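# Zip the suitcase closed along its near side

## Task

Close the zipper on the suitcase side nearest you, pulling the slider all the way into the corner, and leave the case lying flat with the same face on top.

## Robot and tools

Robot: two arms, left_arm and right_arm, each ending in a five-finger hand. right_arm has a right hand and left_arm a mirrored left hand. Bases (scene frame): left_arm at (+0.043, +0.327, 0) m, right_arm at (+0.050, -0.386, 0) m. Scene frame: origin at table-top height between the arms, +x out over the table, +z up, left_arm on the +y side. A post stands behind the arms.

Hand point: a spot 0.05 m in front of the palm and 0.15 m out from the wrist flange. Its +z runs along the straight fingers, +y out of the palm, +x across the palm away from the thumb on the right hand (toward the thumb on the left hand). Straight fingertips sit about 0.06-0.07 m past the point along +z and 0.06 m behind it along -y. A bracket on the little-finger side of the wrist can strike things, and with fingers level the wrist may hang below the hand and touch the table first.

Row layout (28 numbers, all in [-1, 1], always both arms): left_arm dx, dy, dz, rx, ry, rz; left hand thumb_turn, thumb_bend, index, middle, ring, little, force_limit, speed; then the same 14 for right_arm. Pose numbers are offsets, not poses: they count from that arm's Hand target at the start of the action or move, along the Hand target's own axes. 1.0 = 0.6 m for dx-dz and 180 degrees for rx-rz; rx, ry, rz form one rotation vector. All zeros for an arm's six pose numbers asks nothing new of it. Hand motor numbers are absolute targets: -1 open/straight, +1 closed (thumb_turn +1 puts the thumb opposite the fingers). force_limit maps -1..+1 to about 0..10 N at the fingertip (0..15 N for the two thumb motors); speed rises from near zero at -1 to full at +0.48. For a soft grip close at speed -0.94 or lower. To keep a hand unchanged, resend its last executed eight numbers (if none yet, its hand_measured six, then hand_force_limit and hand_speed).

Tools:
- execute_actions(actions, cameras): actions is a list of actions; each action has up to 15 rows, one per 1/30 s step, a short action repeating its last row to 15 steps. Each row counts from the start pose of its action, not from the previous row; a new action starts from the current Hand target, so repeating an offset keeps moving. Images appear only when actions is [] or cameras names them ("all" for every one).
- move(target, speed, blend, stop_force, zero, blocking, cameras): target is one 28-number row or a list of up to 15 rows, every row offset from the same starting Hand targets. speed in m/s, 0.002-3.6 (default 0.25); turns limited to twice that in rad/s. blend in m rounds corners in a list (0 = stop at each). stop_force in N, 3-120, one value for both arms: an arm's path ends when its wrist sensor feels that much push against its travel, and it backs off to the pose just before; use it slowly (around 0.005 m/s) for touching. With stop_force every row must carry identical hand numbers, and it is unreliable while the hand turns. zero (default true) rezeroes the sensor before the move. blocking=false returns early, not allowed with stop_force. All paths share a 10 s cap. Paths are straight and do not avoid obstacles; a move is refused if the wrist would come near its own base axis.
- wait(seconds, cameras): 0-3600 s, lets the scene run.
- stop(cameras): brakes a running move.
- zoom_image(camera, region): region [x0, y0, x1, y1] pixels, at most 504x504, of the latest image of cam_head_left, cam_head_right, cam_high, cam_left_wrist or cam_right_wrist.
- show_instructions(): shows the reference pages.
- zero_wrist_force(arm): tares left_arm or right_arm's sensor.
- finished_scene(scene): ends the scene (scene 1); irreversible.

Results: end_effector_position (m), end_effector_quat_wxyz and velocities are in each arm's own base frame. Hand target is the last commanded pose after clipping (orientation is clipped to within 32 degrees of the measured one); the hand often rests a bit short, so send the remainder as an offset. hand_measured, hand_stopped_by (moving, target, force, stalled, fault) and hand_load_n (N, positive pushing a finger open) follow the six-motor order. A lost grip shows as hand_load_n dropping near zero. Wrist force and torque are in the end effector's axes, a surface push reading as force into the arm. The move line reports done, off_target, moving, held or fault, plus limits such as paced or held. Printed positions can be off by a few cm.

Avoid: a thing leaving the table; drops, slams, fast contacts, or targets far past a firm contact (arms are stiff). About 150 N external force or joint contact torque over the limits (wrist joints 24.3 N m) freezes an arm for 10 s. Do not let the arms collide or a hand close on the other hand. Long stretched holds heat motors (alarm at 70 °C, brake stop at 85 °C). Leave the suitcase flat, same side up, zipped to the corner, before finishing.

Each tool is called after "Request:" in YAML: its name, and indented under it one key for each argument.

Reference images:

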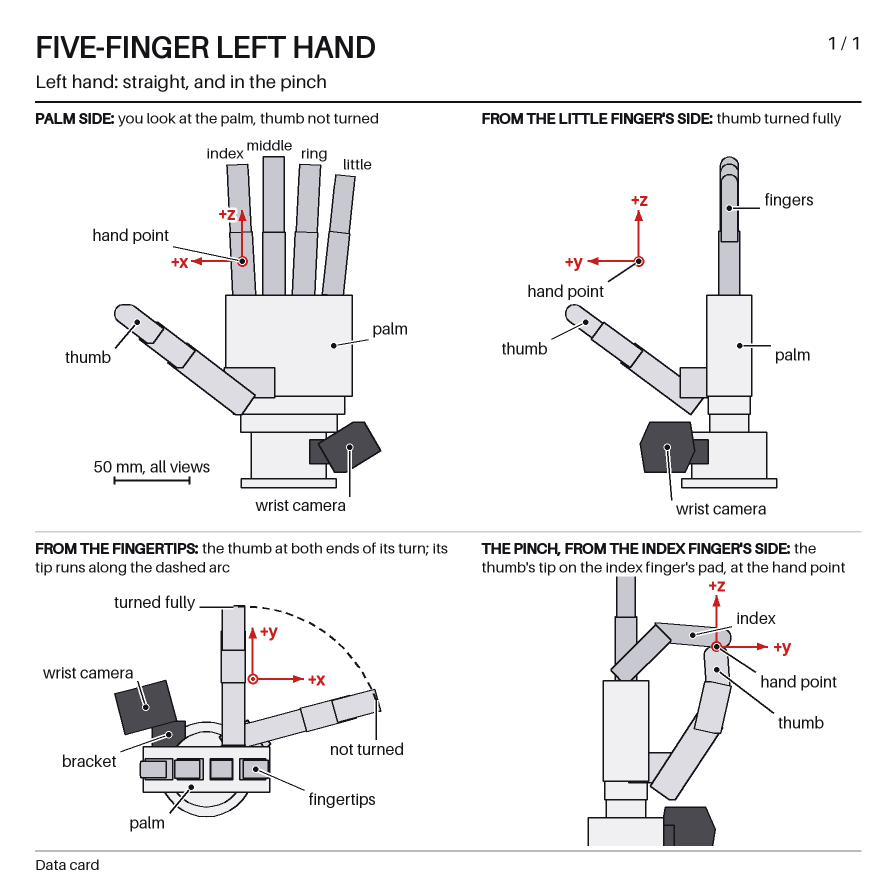

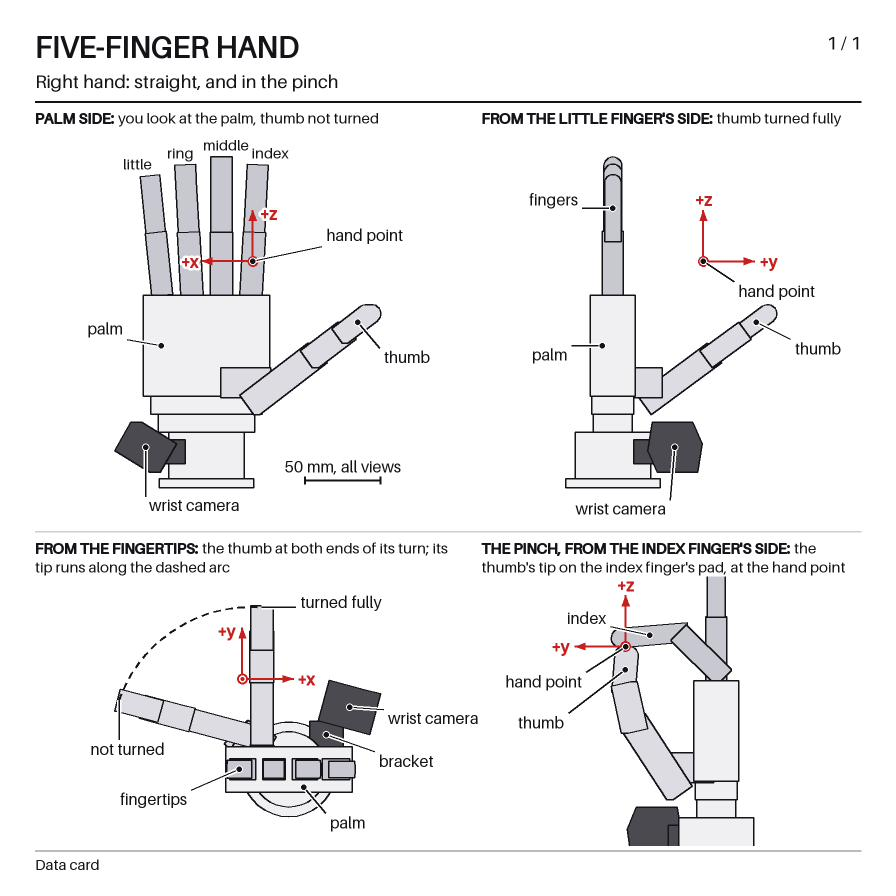

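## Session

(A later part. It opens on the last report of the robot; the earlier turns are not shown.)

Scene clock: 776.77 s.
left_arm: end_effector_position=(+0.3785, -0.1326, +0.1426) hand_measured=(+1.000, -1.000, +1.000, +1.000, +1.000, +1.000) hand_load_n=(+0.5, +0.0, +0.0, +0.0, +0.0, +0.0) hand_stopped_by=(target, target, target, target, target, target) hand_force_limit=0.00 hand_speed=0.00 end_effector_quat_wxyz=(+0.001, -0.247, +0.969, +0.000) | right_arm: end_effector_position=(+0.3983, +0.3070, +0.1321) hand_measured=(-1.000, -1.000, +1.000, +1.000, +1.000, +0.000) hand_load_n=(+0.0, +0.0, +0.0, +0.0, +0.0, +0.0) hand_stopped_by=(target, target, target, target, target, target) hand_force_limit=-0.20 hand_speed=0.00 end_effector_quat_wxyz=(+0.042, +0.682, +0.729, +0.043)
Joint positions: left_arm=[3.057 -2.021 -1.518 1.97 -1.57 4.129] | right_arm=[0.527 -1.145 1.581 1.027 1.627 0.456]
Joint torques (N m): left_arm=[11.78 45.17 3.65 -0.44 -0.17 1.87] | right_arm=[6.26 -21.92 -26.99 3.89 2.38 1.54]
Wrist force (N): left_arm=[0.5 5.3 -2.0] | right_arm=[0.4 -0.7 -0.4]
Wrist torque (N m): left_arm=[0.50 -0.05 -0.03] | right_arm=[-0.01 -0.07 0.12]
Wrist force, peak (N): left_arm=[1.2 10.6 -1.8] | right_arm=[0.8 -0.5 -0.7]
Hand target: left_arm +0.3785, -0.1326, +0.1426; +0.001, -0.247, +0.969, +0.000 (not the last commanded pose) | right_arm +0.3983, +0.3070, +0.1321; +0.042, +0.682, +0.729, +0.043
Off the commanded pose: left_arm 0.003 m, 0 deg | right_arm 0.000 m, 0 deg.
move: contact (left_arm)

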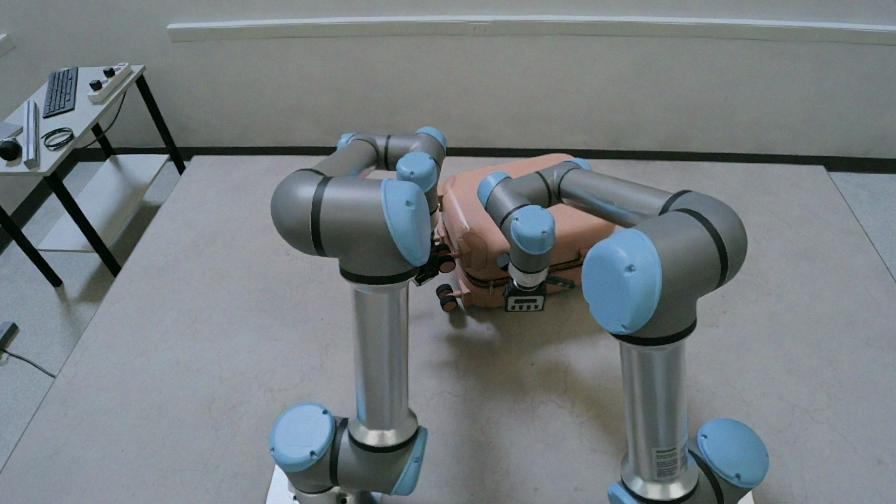

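Request:
move:
  target: [0,0,0,0,0,0,1,-1,1,1,1,1,0,0,0.031,0.042,0.005,0,0,0,-1,-1,1,1,1,0,-0.2,0]
  speed: 0.08

Request:
move:
  target: [0,0,0,0,0,0,1,-1,1,1,1,1,0,0,0,0.0248,0.003,0,0,0,-1,-1,1,1,1,0,-0.2,0]
  speed: 0.012
  stop_force: 3
  cameras: ["cam_head_left"]

Request:
zoom_image:
  camera: "cam_head_left"
  region: [460, 245, 510, 295]

Scene clock: 779.00 s.
left_arm: end_effector_position=(+0.3785, -0.1326, +0.1426) hand_measured=(+1.000, -1.000, +1.000, +1.000, +1.000, +1.000) hand_load_n=(+0.0, +0.0, +0.0, +0.0, +0.0, +0.0) hand_stopped_by=(target, target, target, target, target, target) hand_force_limit=0.00 hand_speed=0.00 end_effector_quat_wxyz=(+0.001, -0.247, +0.969, +0.000) | right_arm: end_effector_position=(+0.4223, +0.3273, +0.1321) hand_measured=(-1.000, -1.000, +1.000, +1.000, +1.000, +0.000) hand_load_n=(+0.0, +0.0, +0.0, +0.0, +0.0, +0.0) hand_stopped_by=(target, target, target, target, target, target) hand_force_limit=-0.20 hand_speed=0.00 end_effector_quat_wxyz=(+0.042, +0.682, +0.729, +0.043)
Joint positions: left_arm=[3.057 -2.021 -1.518 1.97 -1.57 4.129] | right_arm=[0.538 -1.075 1.474 1.065 1.628 0.468]
Joint torques (N m): left_arm=[11.94 45.65 3.65 -0.93 -0.15 1.98] | right_arm=[-7.31 -35.81 -14.3 1.65 2.4 -1.12]
Wrist force (N): left_arm=[0.6 5.2 -2.0] | right_arm=[0.6 -0.9 -0.1]
Wrist torque (N m): left_arm=[0.48 -0.07 -0.02] | right_arm=[-0.05 -0.10 0.05]
Wrist force, peak (N): left_arm=[0.6 5.5 -1.9] | right_arm=[0.2 -1.5 -0.4]
Hand target: left_arm +0.3785, -0.1326, +0.1426; +0.001, -0.247, +0.969, +0.000 | right_arm +0.4223, +0.3273, +0.1321; +0.042, +0.682, +0.729, +0.043
Off the commanded pose: left_arm 0.000 m, 0 deg | right_arm 0.000 m, 0 deg.
move: done

Scene clock: 780.70 s.
left_arm: end_effector_position=(+0.3785, -0.1326, +0.1426) hand_measured=(+1.000, -1.000, +1.000, +1.000, +1.000, +1.000) hand_load_n=(+0.0, +0.0, +0.0, +0.0, +0.0, +0.0) hand_stopped_by=(target, target, target, target, target, target) hand_force_limit=0.00 hand_speed=0.00 end_effector_quat_wxyz=(+0.001, -0.247, +0.969, +0.000) | right_arm: end_effector_position=(+0.4307, +0.3279, +0.1321) hand_measured=(-1.000, -1.000, +1.000, +1.000, +1.000, +0.000) hand_load_n=(+0.0, -0.5, +0.0, +0.0, +0.0, +0.5) hand_stopped_by=(target, target, target, target, target, target) hand_force_limit=-0.20 hand_speed=0.00 end_effector_quat_wxyz=(+0.042, +0.682, +0.729, +0.043)
Joint positions: left_arm=[3.057 -2.021 -1.518 1.97 -1.57 4.129] | right_arm=[0.53 -1.061 1.452 1.072 1.627 0.46]
Joint torques (N m): left_arm=[12.08 44.84 4.38 -1.24 -0.08 1.85] | right_arm=[6.55 -42.46 -7.14 0.72 1.79 1.81]
Wrist force (N): left_arm=[0.4 5.1 -1.8] | right_arm=[0.0 -3.1 -1.1]
Wrist torque (N m): left_arm=[0.47 -0.03 -0.03] | right_arm=[-0.11 -0.02 -0.04]
Wrist force, peak (N): left_arm=[0.7 5.4 -2.0] | right_arm=[-0.5 -5.9 -1.6]
Hand target: left_arm +0.3785, -0.1326, +0.1426; +0.001, -0.247, +0.969, +0.000 | right_arm +0.4307, +0.3279, +0.1321; +0.042, +0.682, +0.729, +0.043 (not the last commanded pose)
Off the commanded pose: left_arm 0.000 m, 0 deg | right_arm 0.007 m, 0 deg.
move: contact (right_arm)

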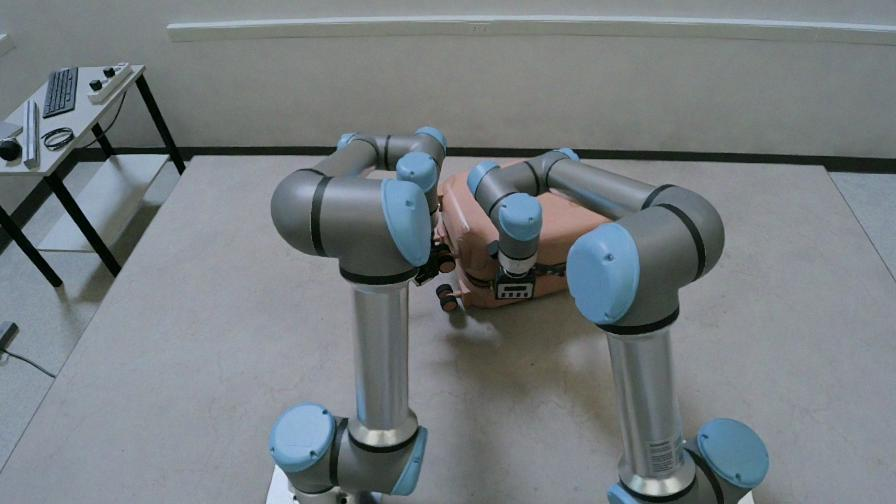

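Scaled by 10.080 from the camera's image (finer frame: 1280x720).

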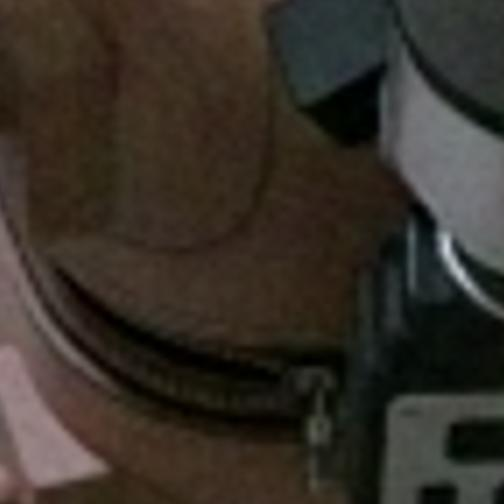

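Request:
move:
  target: [0,0,0,0,0,0,1,-1,1,1,1,1,0,0,0.0133,-0.0025,-0.0003,0,0,0,-1,-1,1,1,1,0,-0.2,0]
  speed: 0.008
  stop_force: 18
  cameras: ["cam_head_left"]

Request:
zoom_image:
  camera: "cam_head_left"
  region: [460, 245, 510, 295]

Scene clock: 783.17 s.
left_arm: end_effector_position=(+0.3785, -0.1326, +0.1426) hand_measured=(+1.000, -1.000, +1.000, +1.000, +1.000, +1.000) hand_load_n=(+0.0, +0.0, +0.0, +0.5, +0.0, +0.0) hand_stopped_by=(target, target, target, target, target, target) hand_force_limit=0.00 hand_speed=0.00 end_effector_quat_wxyz=(+0.001, -0.247, +0.969, +0.000) | right_arm: end_effector_position=(+0.4286, +0.3357, +0.1321) hand_measured=(-1.000, -1.000, +1.000, +1.000, +1.000, +0.000) hand_load_n=(+0.0, +0.0, +0.0, +0.0, +0.0, +0.0) hand_stopped_by=(target, target, target, target, target, target) hand_force_limit=-0.20 hand_speed=0.00 end_effector_quat_wxyz=(+0.042, +0.682, +0.729, +0.043)
Joint positions: left_arm=[3.057 -2.021 -1.518 1.97 -1.57 4.129] | right_arm=[0.547 -1.051 1.437 1.079 1.629 0.476]
Joint torques (N m): left_arm=[-1.72 44.59 4.29 -1.69 0.01 1.39] | right_arm=[-9.07 -41.88 -7.01 1.88 0.05 -1.17]
Wrist force (N): left_arm=[-1.1 4.8 -1.8] | right_arm=[-0.2 -4.4 -1.6]
Wrist torque (N m): left_arm=[0.43 -0.02 -0.17] | right_arm=[-0.15 0.04 -0.19]
Wrist force, peak (N): left_arm=[-4.7 11.1 -1.6] | right_arm=[-17.0 1.2 2.0]
Hand target: left_arm +0.3785, -0.1326, +0.1426; +0.001, -0.247, +0.969, +0.000 | right_arm +0.4287, +0.3357, +0.1321; +0.042, +0.682, +0.729, +0.043
Off the commanded pose: left_arm 0.000 m, 0 deg | right_arm 0.000 m, 0 deg.
move: done

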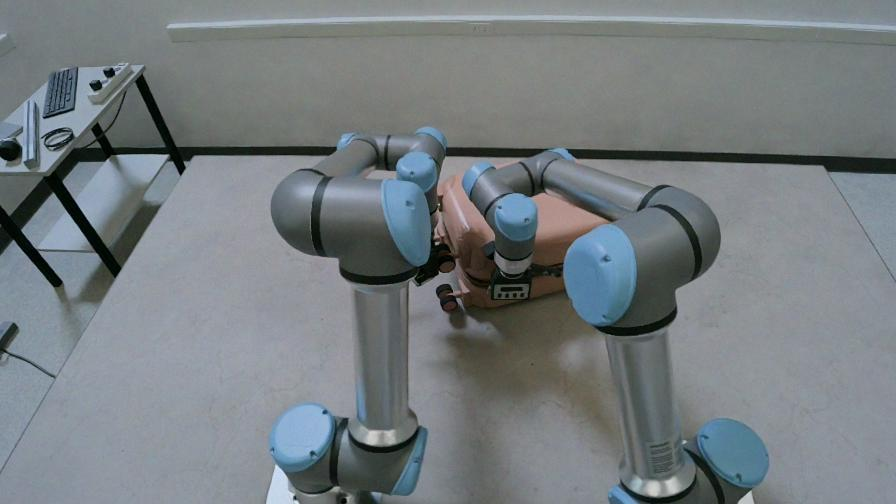

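Scaled by 10.080 from the camera's image (finer frame: 1280x720).

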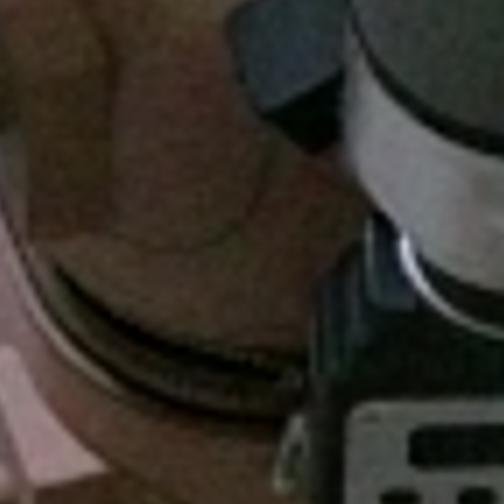

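Request:
move:
  target:
    - [0,0,0,0,0,0,1,-1,1,1,1,1,0,0,-0.02,-0.03,-0.004,0,0,0,-1,-1,1,1,1,0,-0.2,0]
    - [0,0,0,0,0,0,1,-1,1,1,1,1,0,0,-0.03,-0.3,-0.036,0,0,0,-1,-1,1,1,1,0,-0.2,0]
  speed: [0.08,0.25]
  blend: [0.01,0]
  cameras: ["all"]

Scene clock: 789.87 s.
left_arm: end_effector_position=(+0.3785, -0.1326, +0.1426) hand_measured=(+1.000, -1.000, +1.000, +1.000, +1.000, +1.000) hand_load_n=(+0.0, +0.0, +0.0, +0.0, +0.0, +0.0) hand_stopped_by=(target, target, target, target, target, target) hand_force_limit=0.00 hand_speed=0.00 end_effector_quat_wxyz=(+0.001, -0.247, +0.969, +0.000) | right_arm: end_effector_position=(+0.2491, +0.3056, +0.1319) hand_measured=(-1.000, -1.000, +1.000, +1.000, +1.000, +0.000) hand_load_n=(+0.0, -0.5, +0.0, +0.5, +0.0, +0.0) hand_stopped_by=(target, target, target, target, target, target) hand_force_limit=-0.20 hand_speed=0.00 end_effector_quat_wxyz=(+0.042, +0.682, +0.729, +0.043)
Joint positions: left_arm=[3.057 -2.021 -1.518 1.97 -1.57 4.129] | right_arm=[0.755 -1.335 1.851 0.962 1.65 0.684]
Joint torques (N m): left_arm=[-11.84 44.09 4.03 -2.61 0.1 -0.15] | right_arm=[5.29 -27.71 -9.11 4.06 -2.27 1.35]
Wrist force (N): left_arm=[-1.2 5.0 -1.8] | right_arm=[0.9 -0.6 -0.4]
Wrist torque (N m): left_arm=[0.46 -0.01 -0.20] | right_arm=[-0.01 -0.13 0.17]
Wrist force, peak (N): left_arm=[-1.3 5.4 -1.8] | right_arm=[-0.4 -4.7 -1.9]
Hand target: left_arm +0.3785, -0.1326, +0.1426; +0.001, -0.247, +0.969, +0.000 | right_arm +0.2490, +0.3056, +0.1319; +0.042, +0.682, +0.729, +0.043
Off the commanded pose: left_arm 0.000 m, 0 deg | right_arm 0.000 m, 0 deg.
move: done

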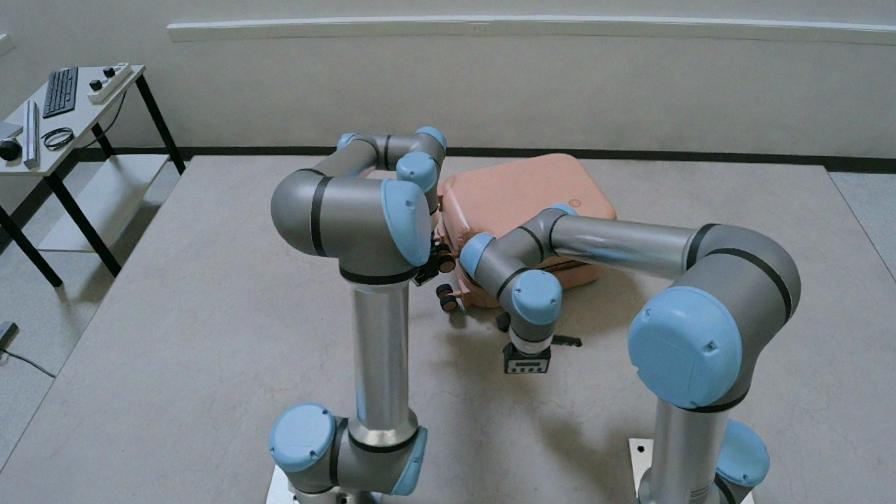

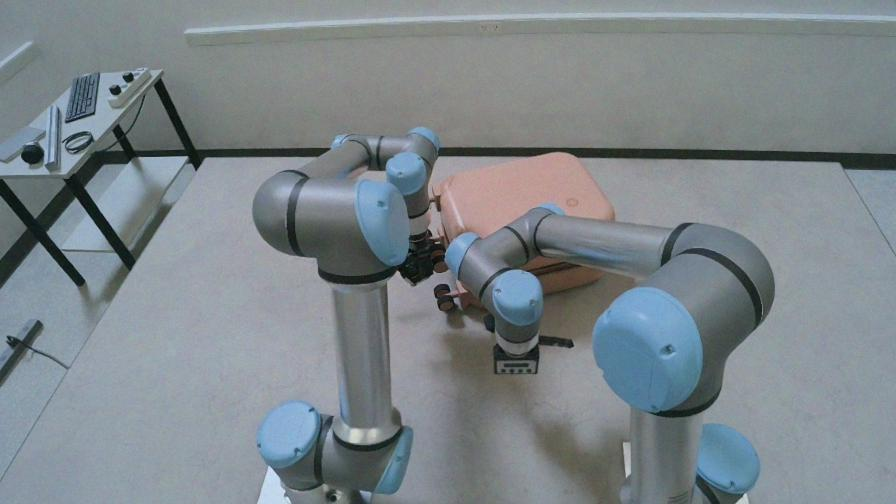

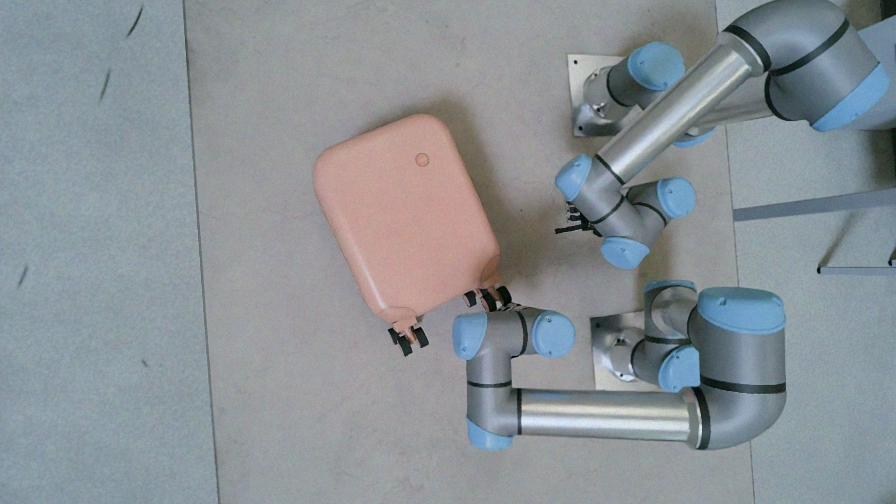

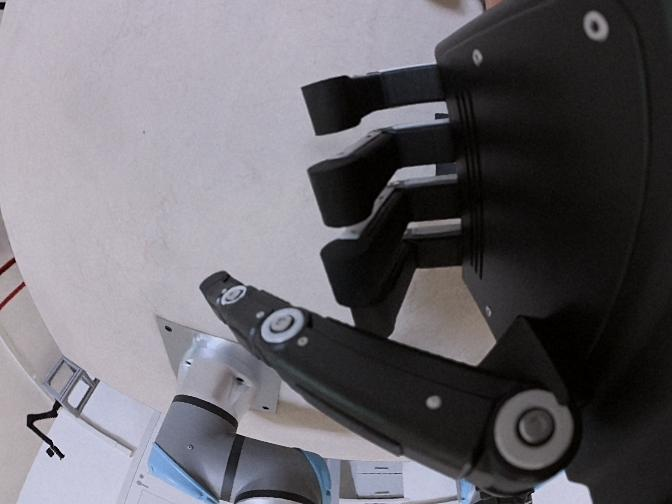

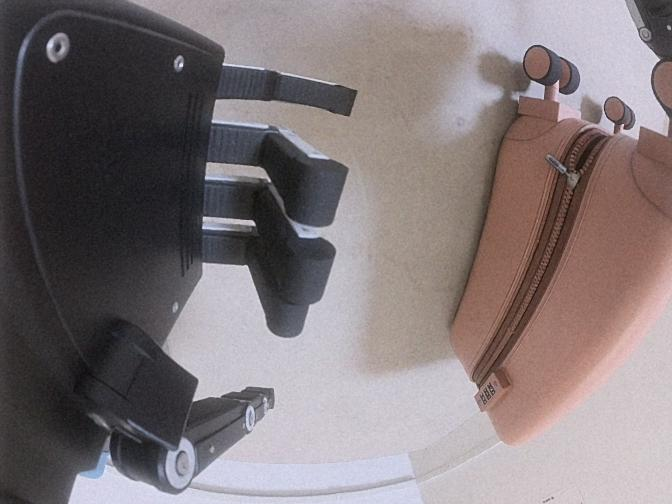

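Request:
zoom_image:
  camera: "cam_right_wrist"
  region: [440, 100, 640, 260]

Request:
zoom_image:
  camera: "cam_right_wrist"
  region: [440, 240, 600, 420]

Scaled by 2.520 from the camera's image (finer frame: 960x720).

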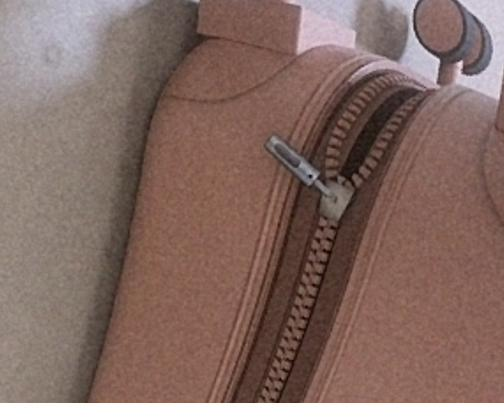

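Scaled by 2.800 from the camera's image (finer frame: 960x720).

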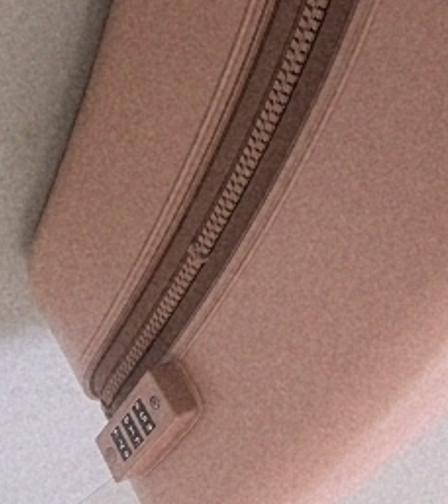

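Request:
zoom_image:
  camera: "cam_head_right"
  region: [420, 250, 500, 320]

Request:
zoom_image:
  camera: "cam_right_wrist"
  region: [530, 120, 610, 200]

Scaled by 6.300 from the camera's image (finer frame: 1280x720).

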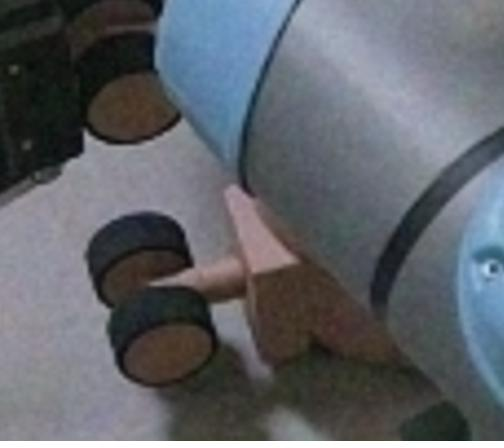

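Scaled by 6.300 from the camera's image (finer frame: 960x720).

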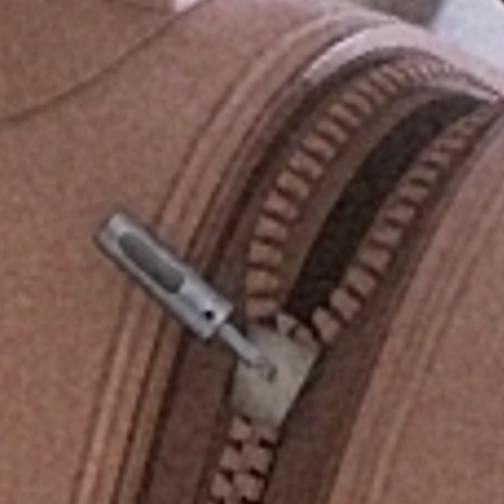

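Request:
move:
  target: [0,0.08,0,0,0,0,1,-1,1,1,1,1,0,0,0.0607,0.2734,0.0336,0,0.00677,-0.05514,-1,-1,1,1,1,0,-0.2,0]
  speed: 0.2
  cameras: ["cam_head_left","cam_right_wrist"]

Request:
zoom_image:
  camera: "cam_head_left"
  region: [430, 235, 530, 325]

Scene clock: 800.17 s.
left_arm: end_effector_position=(+0.3555, -0.0904, +0.1426) hand_measured=(+1.000, -1.000, +1.000, +1.000, +1.000, +1.000) hand_load_n=(+0.0, +0.0, +0.0, +0.0, +0.5, +0.0) hand_stopped_by=(target, target, target, target, target, target) hand_force_limit=0.00 hand_speed=0.00 end_effector_quat_wxyz=(+0.001, -0.247, +0.969, +0.000) | right_arm: end_effector_position=(+0.4113, +0.3530, +0.1315) hand_measured=(-1.000, -1.000, +1.000, +1.000, +1.000, +0.000) hand_load_n=(+0.0, +0.0, +0.0, +0.5, +0.0, +0.0) hand_stopped_by=(target, target, target, target, target, target) hand_force_limit=-0.20 hand_speed=0.00 end_effector_quat_wxyz=(+0.038, +0.616, +0.786, +0.047)
Joint positions: left_arm=[3.154 -1.941 -1.637 2.008 -1.57 4.225] | right_arm=[0.571 -1.08 1.482 1.055 1.612 0.327]
Joint torques (N m): left_arm=[-12.55 17.28 28.96 -4.31 1.9 -1.94] | right_arm=[-0.55 -27.93 -22.91 1.96 2.7 -1.07]
Wrist force (N): left_arm=[0.2 1.2 -1.3] | right_arm=[0.2 -0.5 -0.3]
Wrist torque (N m): left_arm=[0.18 -0.10 -0.06] | right_arm=[0.02 -0.02 0.03]
Wrist force, peak (N): left_arm=[-1.3 5.2 -2.2] | right_arm=[0.1 -2.2 -0.4]
Hand target: left_arm +0.3556, -0.0905, +0.1426; +0.001, -0.247, +0.969, +0.000 | right_arm +0.4114, +0.3530, +0.1315; +0.038, +0.615, +0.786, +0.047
Off the commanded pose: left_arm 0.000 m, 0 deg | right_arm 0.000 m, 0 deg.
move: done

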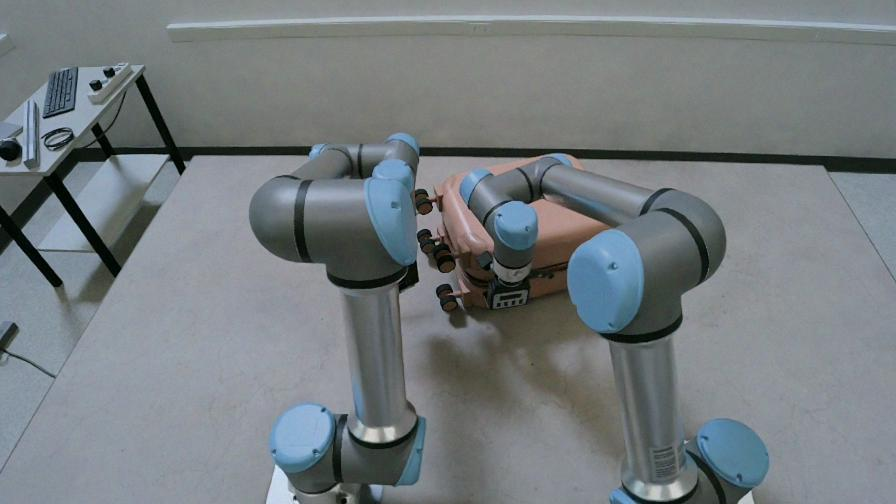

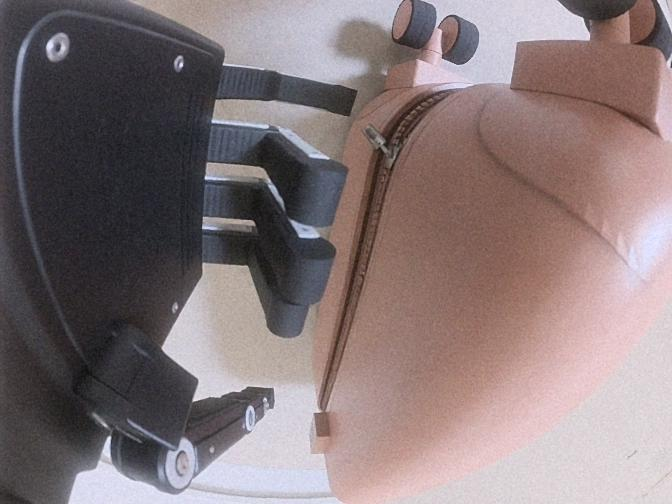

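Scaled by 5.040 from the camera's image (finer frame: 1280x720).

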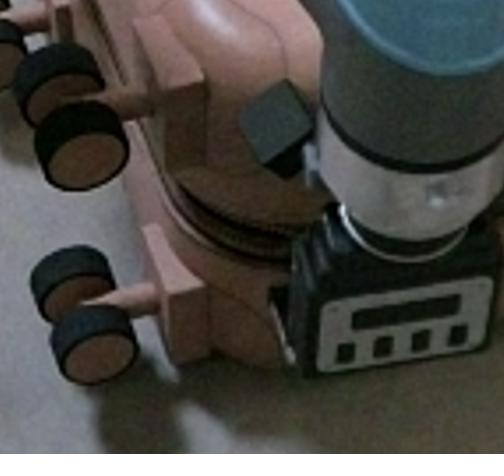

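Request:
move:
  target: [0,0,0,0,0,0,1,-1,1,1,1,1,0,0,0.0125,0.0465,0.0057,0,0,0,-1,-1,1,1,1,0,-0.2,0]
  speed: 0.015
  stop_force: 3
  cameras: ["cam_head_left","cam_right_wrist"]

Request:
zoom_image:
  camera: "cam_right_wrist"
  region: [260, 40, 460, 200]

Request:
zoom_image:
  camera: "cam_head_left"
  region: [460, 245, 510, 295]

Scene clock: 803.67 s.
left_arm: end_effector_position=(+0.3556, -0.0905, +0.1426) hand_measured=(+1.000, -1.000, +1.000, +1.000, +1.000, +1.000) hand_load_n=(+0.0, +0.0, +0.0, +0.0, +0.0, +0.0) hand_stopped_by=(target, target, target, target, target, target) hand_force_limit=0.00 hand_speed=0.00 end_effector_quat_wxyz=(+0.001, -0.247, +0.969, +0.000) | right_arm: end_effector_position=(+0.4369, +0.3670, +0.1315) hand_measured=(-1.000, -1.000, +1.000, +1.000, +1.000, +0.000) hand_load_n=(+0.0, +0.0, +0.5, +0.0, +0.0, +0.0) hand_stopped_by=(target, target, target, target, target, target) hand_force_limit=-0.20 hand_speed=0.00 end_effector_quat_wxyz=(+0.038, +0.615, +0.786, +0.047)
Joint positions: left_arm=[3.154 -1.941 -1.637 2.008 -1.57 4.225] | right_arm=[0.567 -1.017 1.383 1.092 1.611 0.323]
Joint torques (N m): left_arm=[-12.3 16.24 29.23 -4.28 1.85 -2.02] | right_arm=[-2.6 -44.26 -6.14 1.36 -2.22 0.35]
Wrist force (N): left_arm=[0.0 1.2 -1.3] | right_arm=[0.1 -0.8 -0.2]
Wrist torque (N m): left_arm=[0.19 -0.07 -0.07] | right_arm=[-0.05 0.00 0.10]
Wrist force, peak (N): left_arm=[0.3 1.5 -1.5] | right_arm=[0.4 -1.2 -0.4]
Hand target: left_arm +0.3556, -0.0905, +0.1426; +0.001, -0.247, +0.969, +0.000 | right_arm +0.4369, +0.3670, +0.1315; +0.038, +0.615, +0.786, +0.047
Off the commanded pose: left_arm 0.000 m, 0 deg | right_arm 0.000 m, 0 deg.
move: done

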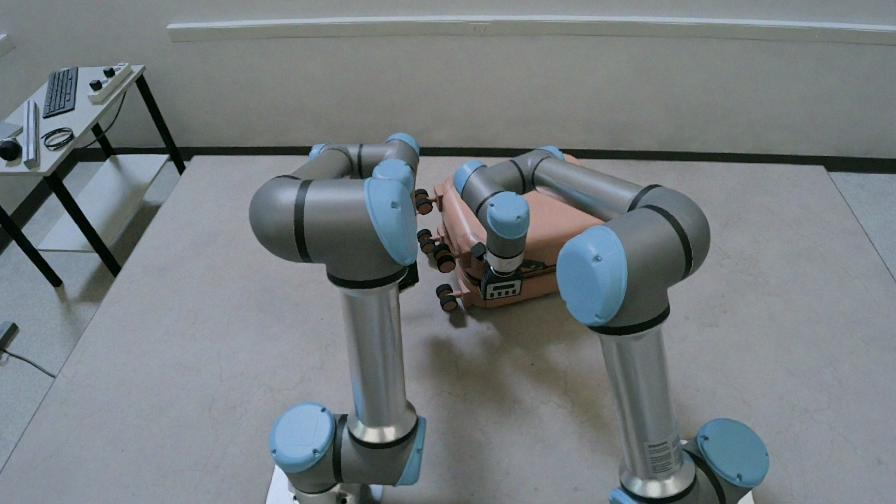

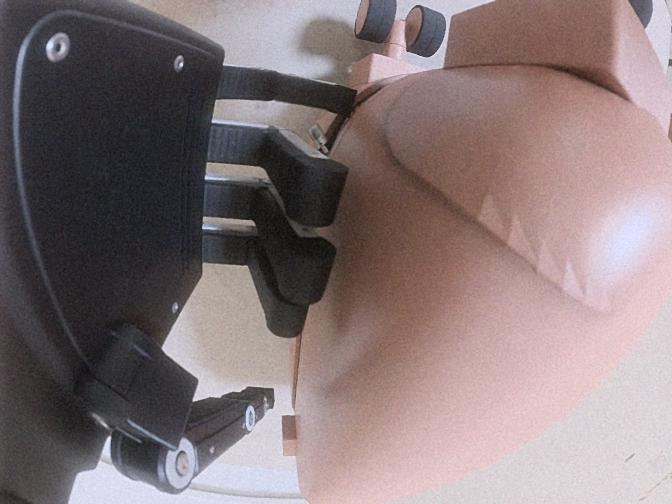

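Scaled by 2.520 from the camera's image (finer frame: 960x720).

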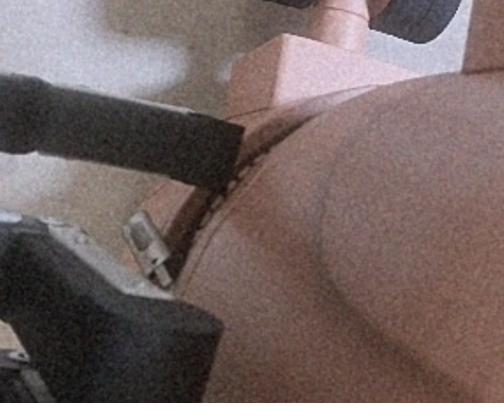

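Scaled by 10.080 from the camera's image (finer frame: 1280x720).

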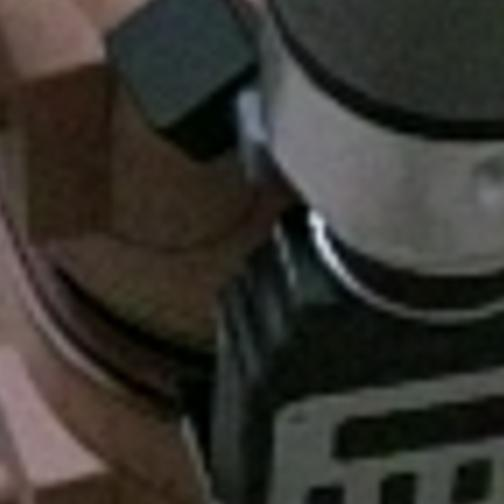

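Request:
move:
  target: [0,0,0,0,0,0,1,-1,1,1,1,1,0,0,-0.0167,-0.001,0,0,0,0,-1,-1,1,1,1,0,-0.2,0]
  speed: 0.01
  stop_force: 7
  cameras: ["cam_head_left","cam_right_wrist"]

Request:
zoom_image:
  camera: "cam_right_wrist"
  region: [260, 40, 460, 200]

Request:
zoom_image:
  camera: "cam_head_left"
  region: [460, 245, 510, 295]

Scene clock: 806.27 s.
left_arm: end_effector_position=(+0.3556, -0.0905, +0.1426) hand_measured=(+1.000, -1.000, +1.000, +1.000, +1.000, +1.000) hand_load_n=(+0.0, +0.0, +0.0, +0.0, +0.0, +0.0) hand_stopped_by=(target, target, target, target, target, target) hand_force_limit=0.00 hand_speed=0.00 end_effector_quat_wxyz=(+0.001, -0.247, +0.969, +0.000) | right_arm: end_effector_position=(+0.4387, +0.3572, +0.1314) hand_measured=(-1.000, -1.000, +1.000, +1.000, +1.000, +0.000) hand_load_n=(+0.0, +0.0, +0.0, +0.0, +0.0, +0.0) hand_stopped_by=(target, target, target, target, target, target) hand_force_limit=-0.20 hand_speed=0.00 end_effector_quat_wxyz=(+0.038, +0.615, +0.786, +0.047)
Joint positions: left_arm=[3.154 -1.941 -1.637 2.008 -1.57 4.225] | right_arm=[0.548 -1.031 1.405 1.083 1.609 0.304]
Joint torques (N m): left_arm=[-12.04 16.86 29.16 -4.3 1.69 -2.04] | right_arm=[6.89 -27.24 -27.1 3.91 -1.19 1.84]
Wrist force (N): left_arm=[0.3 1.1 -1.4] | right_arm=[0.1 -0.6 -0.2]
Wrist torque (N m): left_arm=[0.18 -0.11 -0.05] | right_arm=[-0.02 0.00 0.11]
Wrist force, peak (N): left_arm=[0.4 1.6 -1.5] | right_arm=[0.6 -0.9 -0.5]
Hand target: left_arm +0.3556, -0.0905, +0.1426; +0.001, -0.247, +0.969, +0.000 | right_arm +0.4387, +0.3572, +0.1314; +0.038, +0.615, +0.786, +0.047
Off the commanded pose: left_arm 0.000 m, 0 deg | right_arm 0.000 m, 0 deg.
move: done

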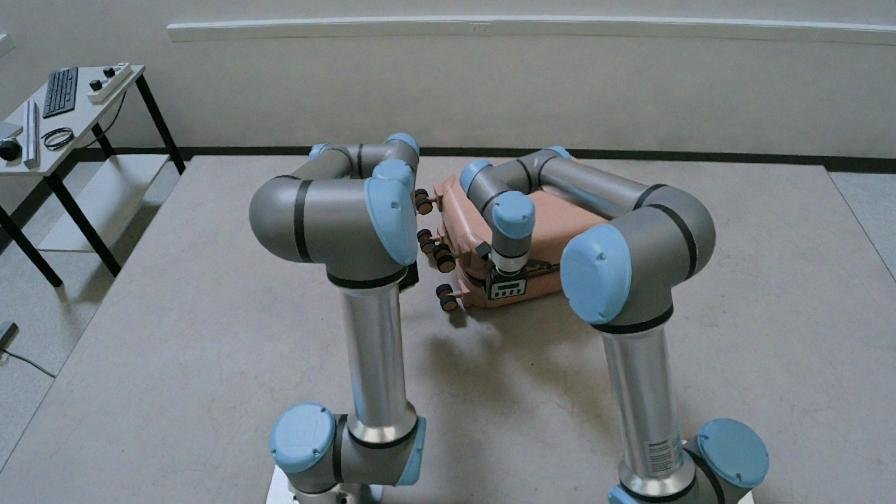

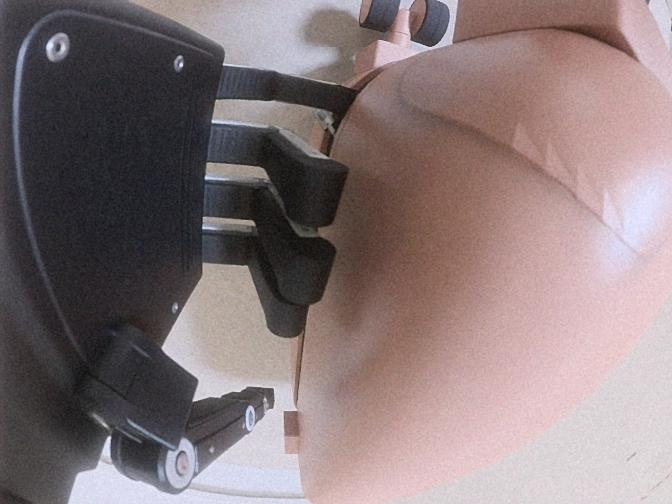

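Scaled by 2.520 from the camera's image (finer frame: 960x720).

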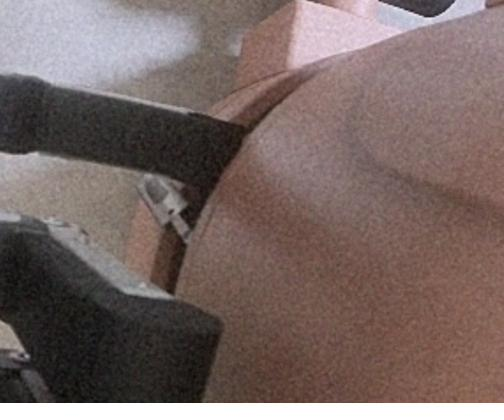

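Scaled by 10.080 from the camera's image (finer frame: 1280x720).

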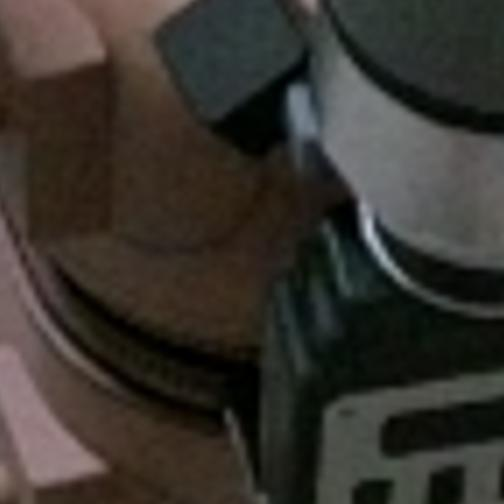

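Request:
move:
  target: [0,0,0,0,0,0,1,-1,1,1,1,1,0,0,-0.0133,0,0,0,0,0,-1,-1,1,1,1,0,-0.2,0]
  speed: 0.008
  stop_force: 7
  zero: false
  cameras: ["cam_head_left","cam_right_wrist"]

Request:
zoom_image:
  camera: "cam_right_wrist"
  region: [300, 80, 380, 160]

Request:
zoom_image:
  camera: "cam_head_left"
  region: [460, 245, 510, 295]

Scene clock: 808.47 s.
left_arm: end_effector_position=(+0.3556, -0.0905, +0.1426) hand_measured=(+1.000, -1.000, +1.000, +1.000, +1.000, +1.000) hand_load_n=(+0.0, +0.0, +0.0, +0.5, +0.0, +0.0) hand_stopped_by=(target, target, target, target, target, target) hand_force_limit=0.00 hand_speed=0.00 end_effector_quat_wxyz=(+0.001, -0.247, +0.969, +0.000) | right_arm: end_effector_position=(+0.4407, +0.3494, +0.1315) hand_measured=(-1.000, -1.000, +1.000, +1.000, +1.000, +0.000) hand_load_n=(+0.0, +0.0, +0.0, +0.0, +0.0, +1.0) hand_stopped_by=(target, target, target, target, target, target) hand_force_limit=-0.20 hand_speed=0.00 end_effector_quat_wxyz=(+0.038, +0.615, +0.786, +0.047)
Joint positions: left_arm=[3.154 -1.941 -1.637 2.008 -1.57 4.225] | right_arm=[0.532 -1.041 1.421 1.076 1.607 0.288]
Joint torques (N m): left_arm=[-11.93 17.07 29.47 -4.21 1.73 -2] | right_arm=[4.01 -29.92 -24.83 3.45 -0.42 1.94]
Wrist force (N): left_arm=[0.2 1.1 -1.3] | right_arm=[5.6 -3.1 -1.1]
Wrist torque (N m): left_arm=[0.18 -0.11 -0.06] | right_arm=[-0.18 -0.02 0.04]
Wrist force, peak (N): left_arm=[0.4 1.4 -1.7] | right_arm=[6.4 -3.0 -1.3]
Hand target: left_arm +0.3556, -0.0905, +0.1426; +0.001, -0.247, +0.969, +0.000 | right_arm +0.4407, +0.3494, +0.1315; +0.038, +0.615, +0.786, +0.047
Off the commanded pose: left_arm 0.000 m, 0 deg | right_arm 0.000 m, 0 deg.
move: done

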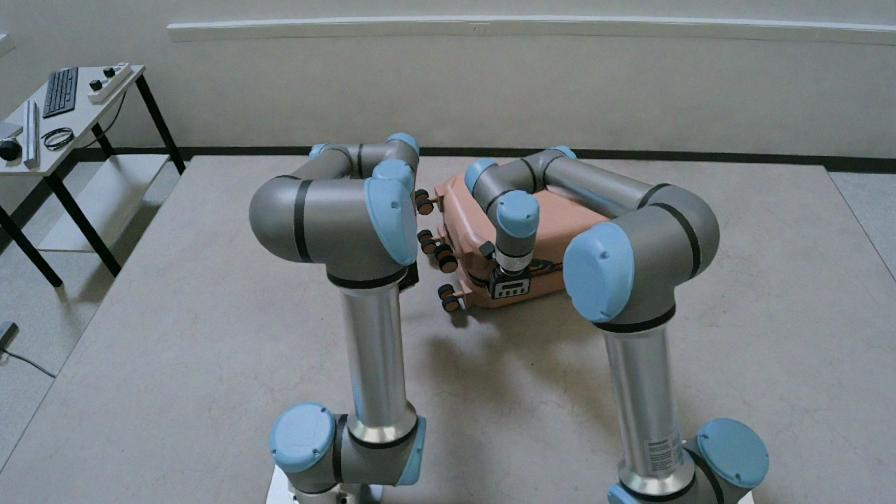

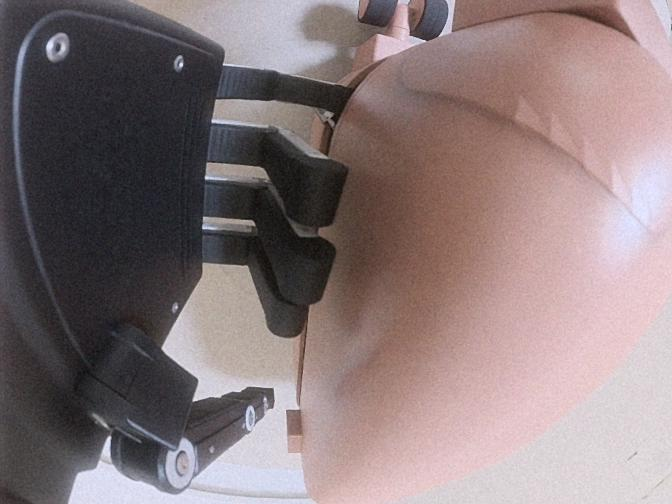

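Scaled by 6.300 from the camera's image (finer frame: 960x720).

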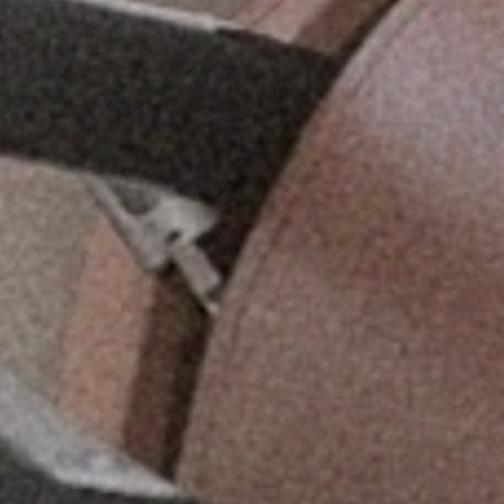

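Scaled by 10.080 from the camera's image (finer frame: 1280x720).

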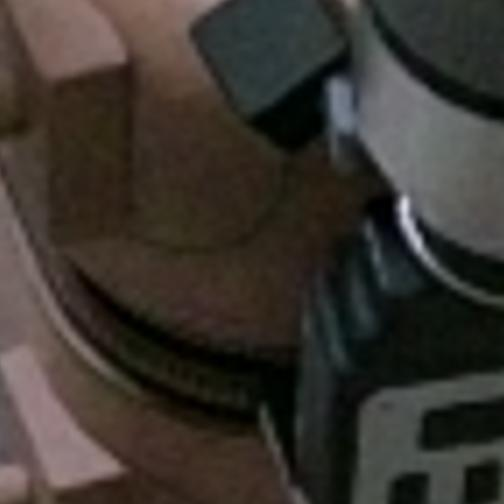

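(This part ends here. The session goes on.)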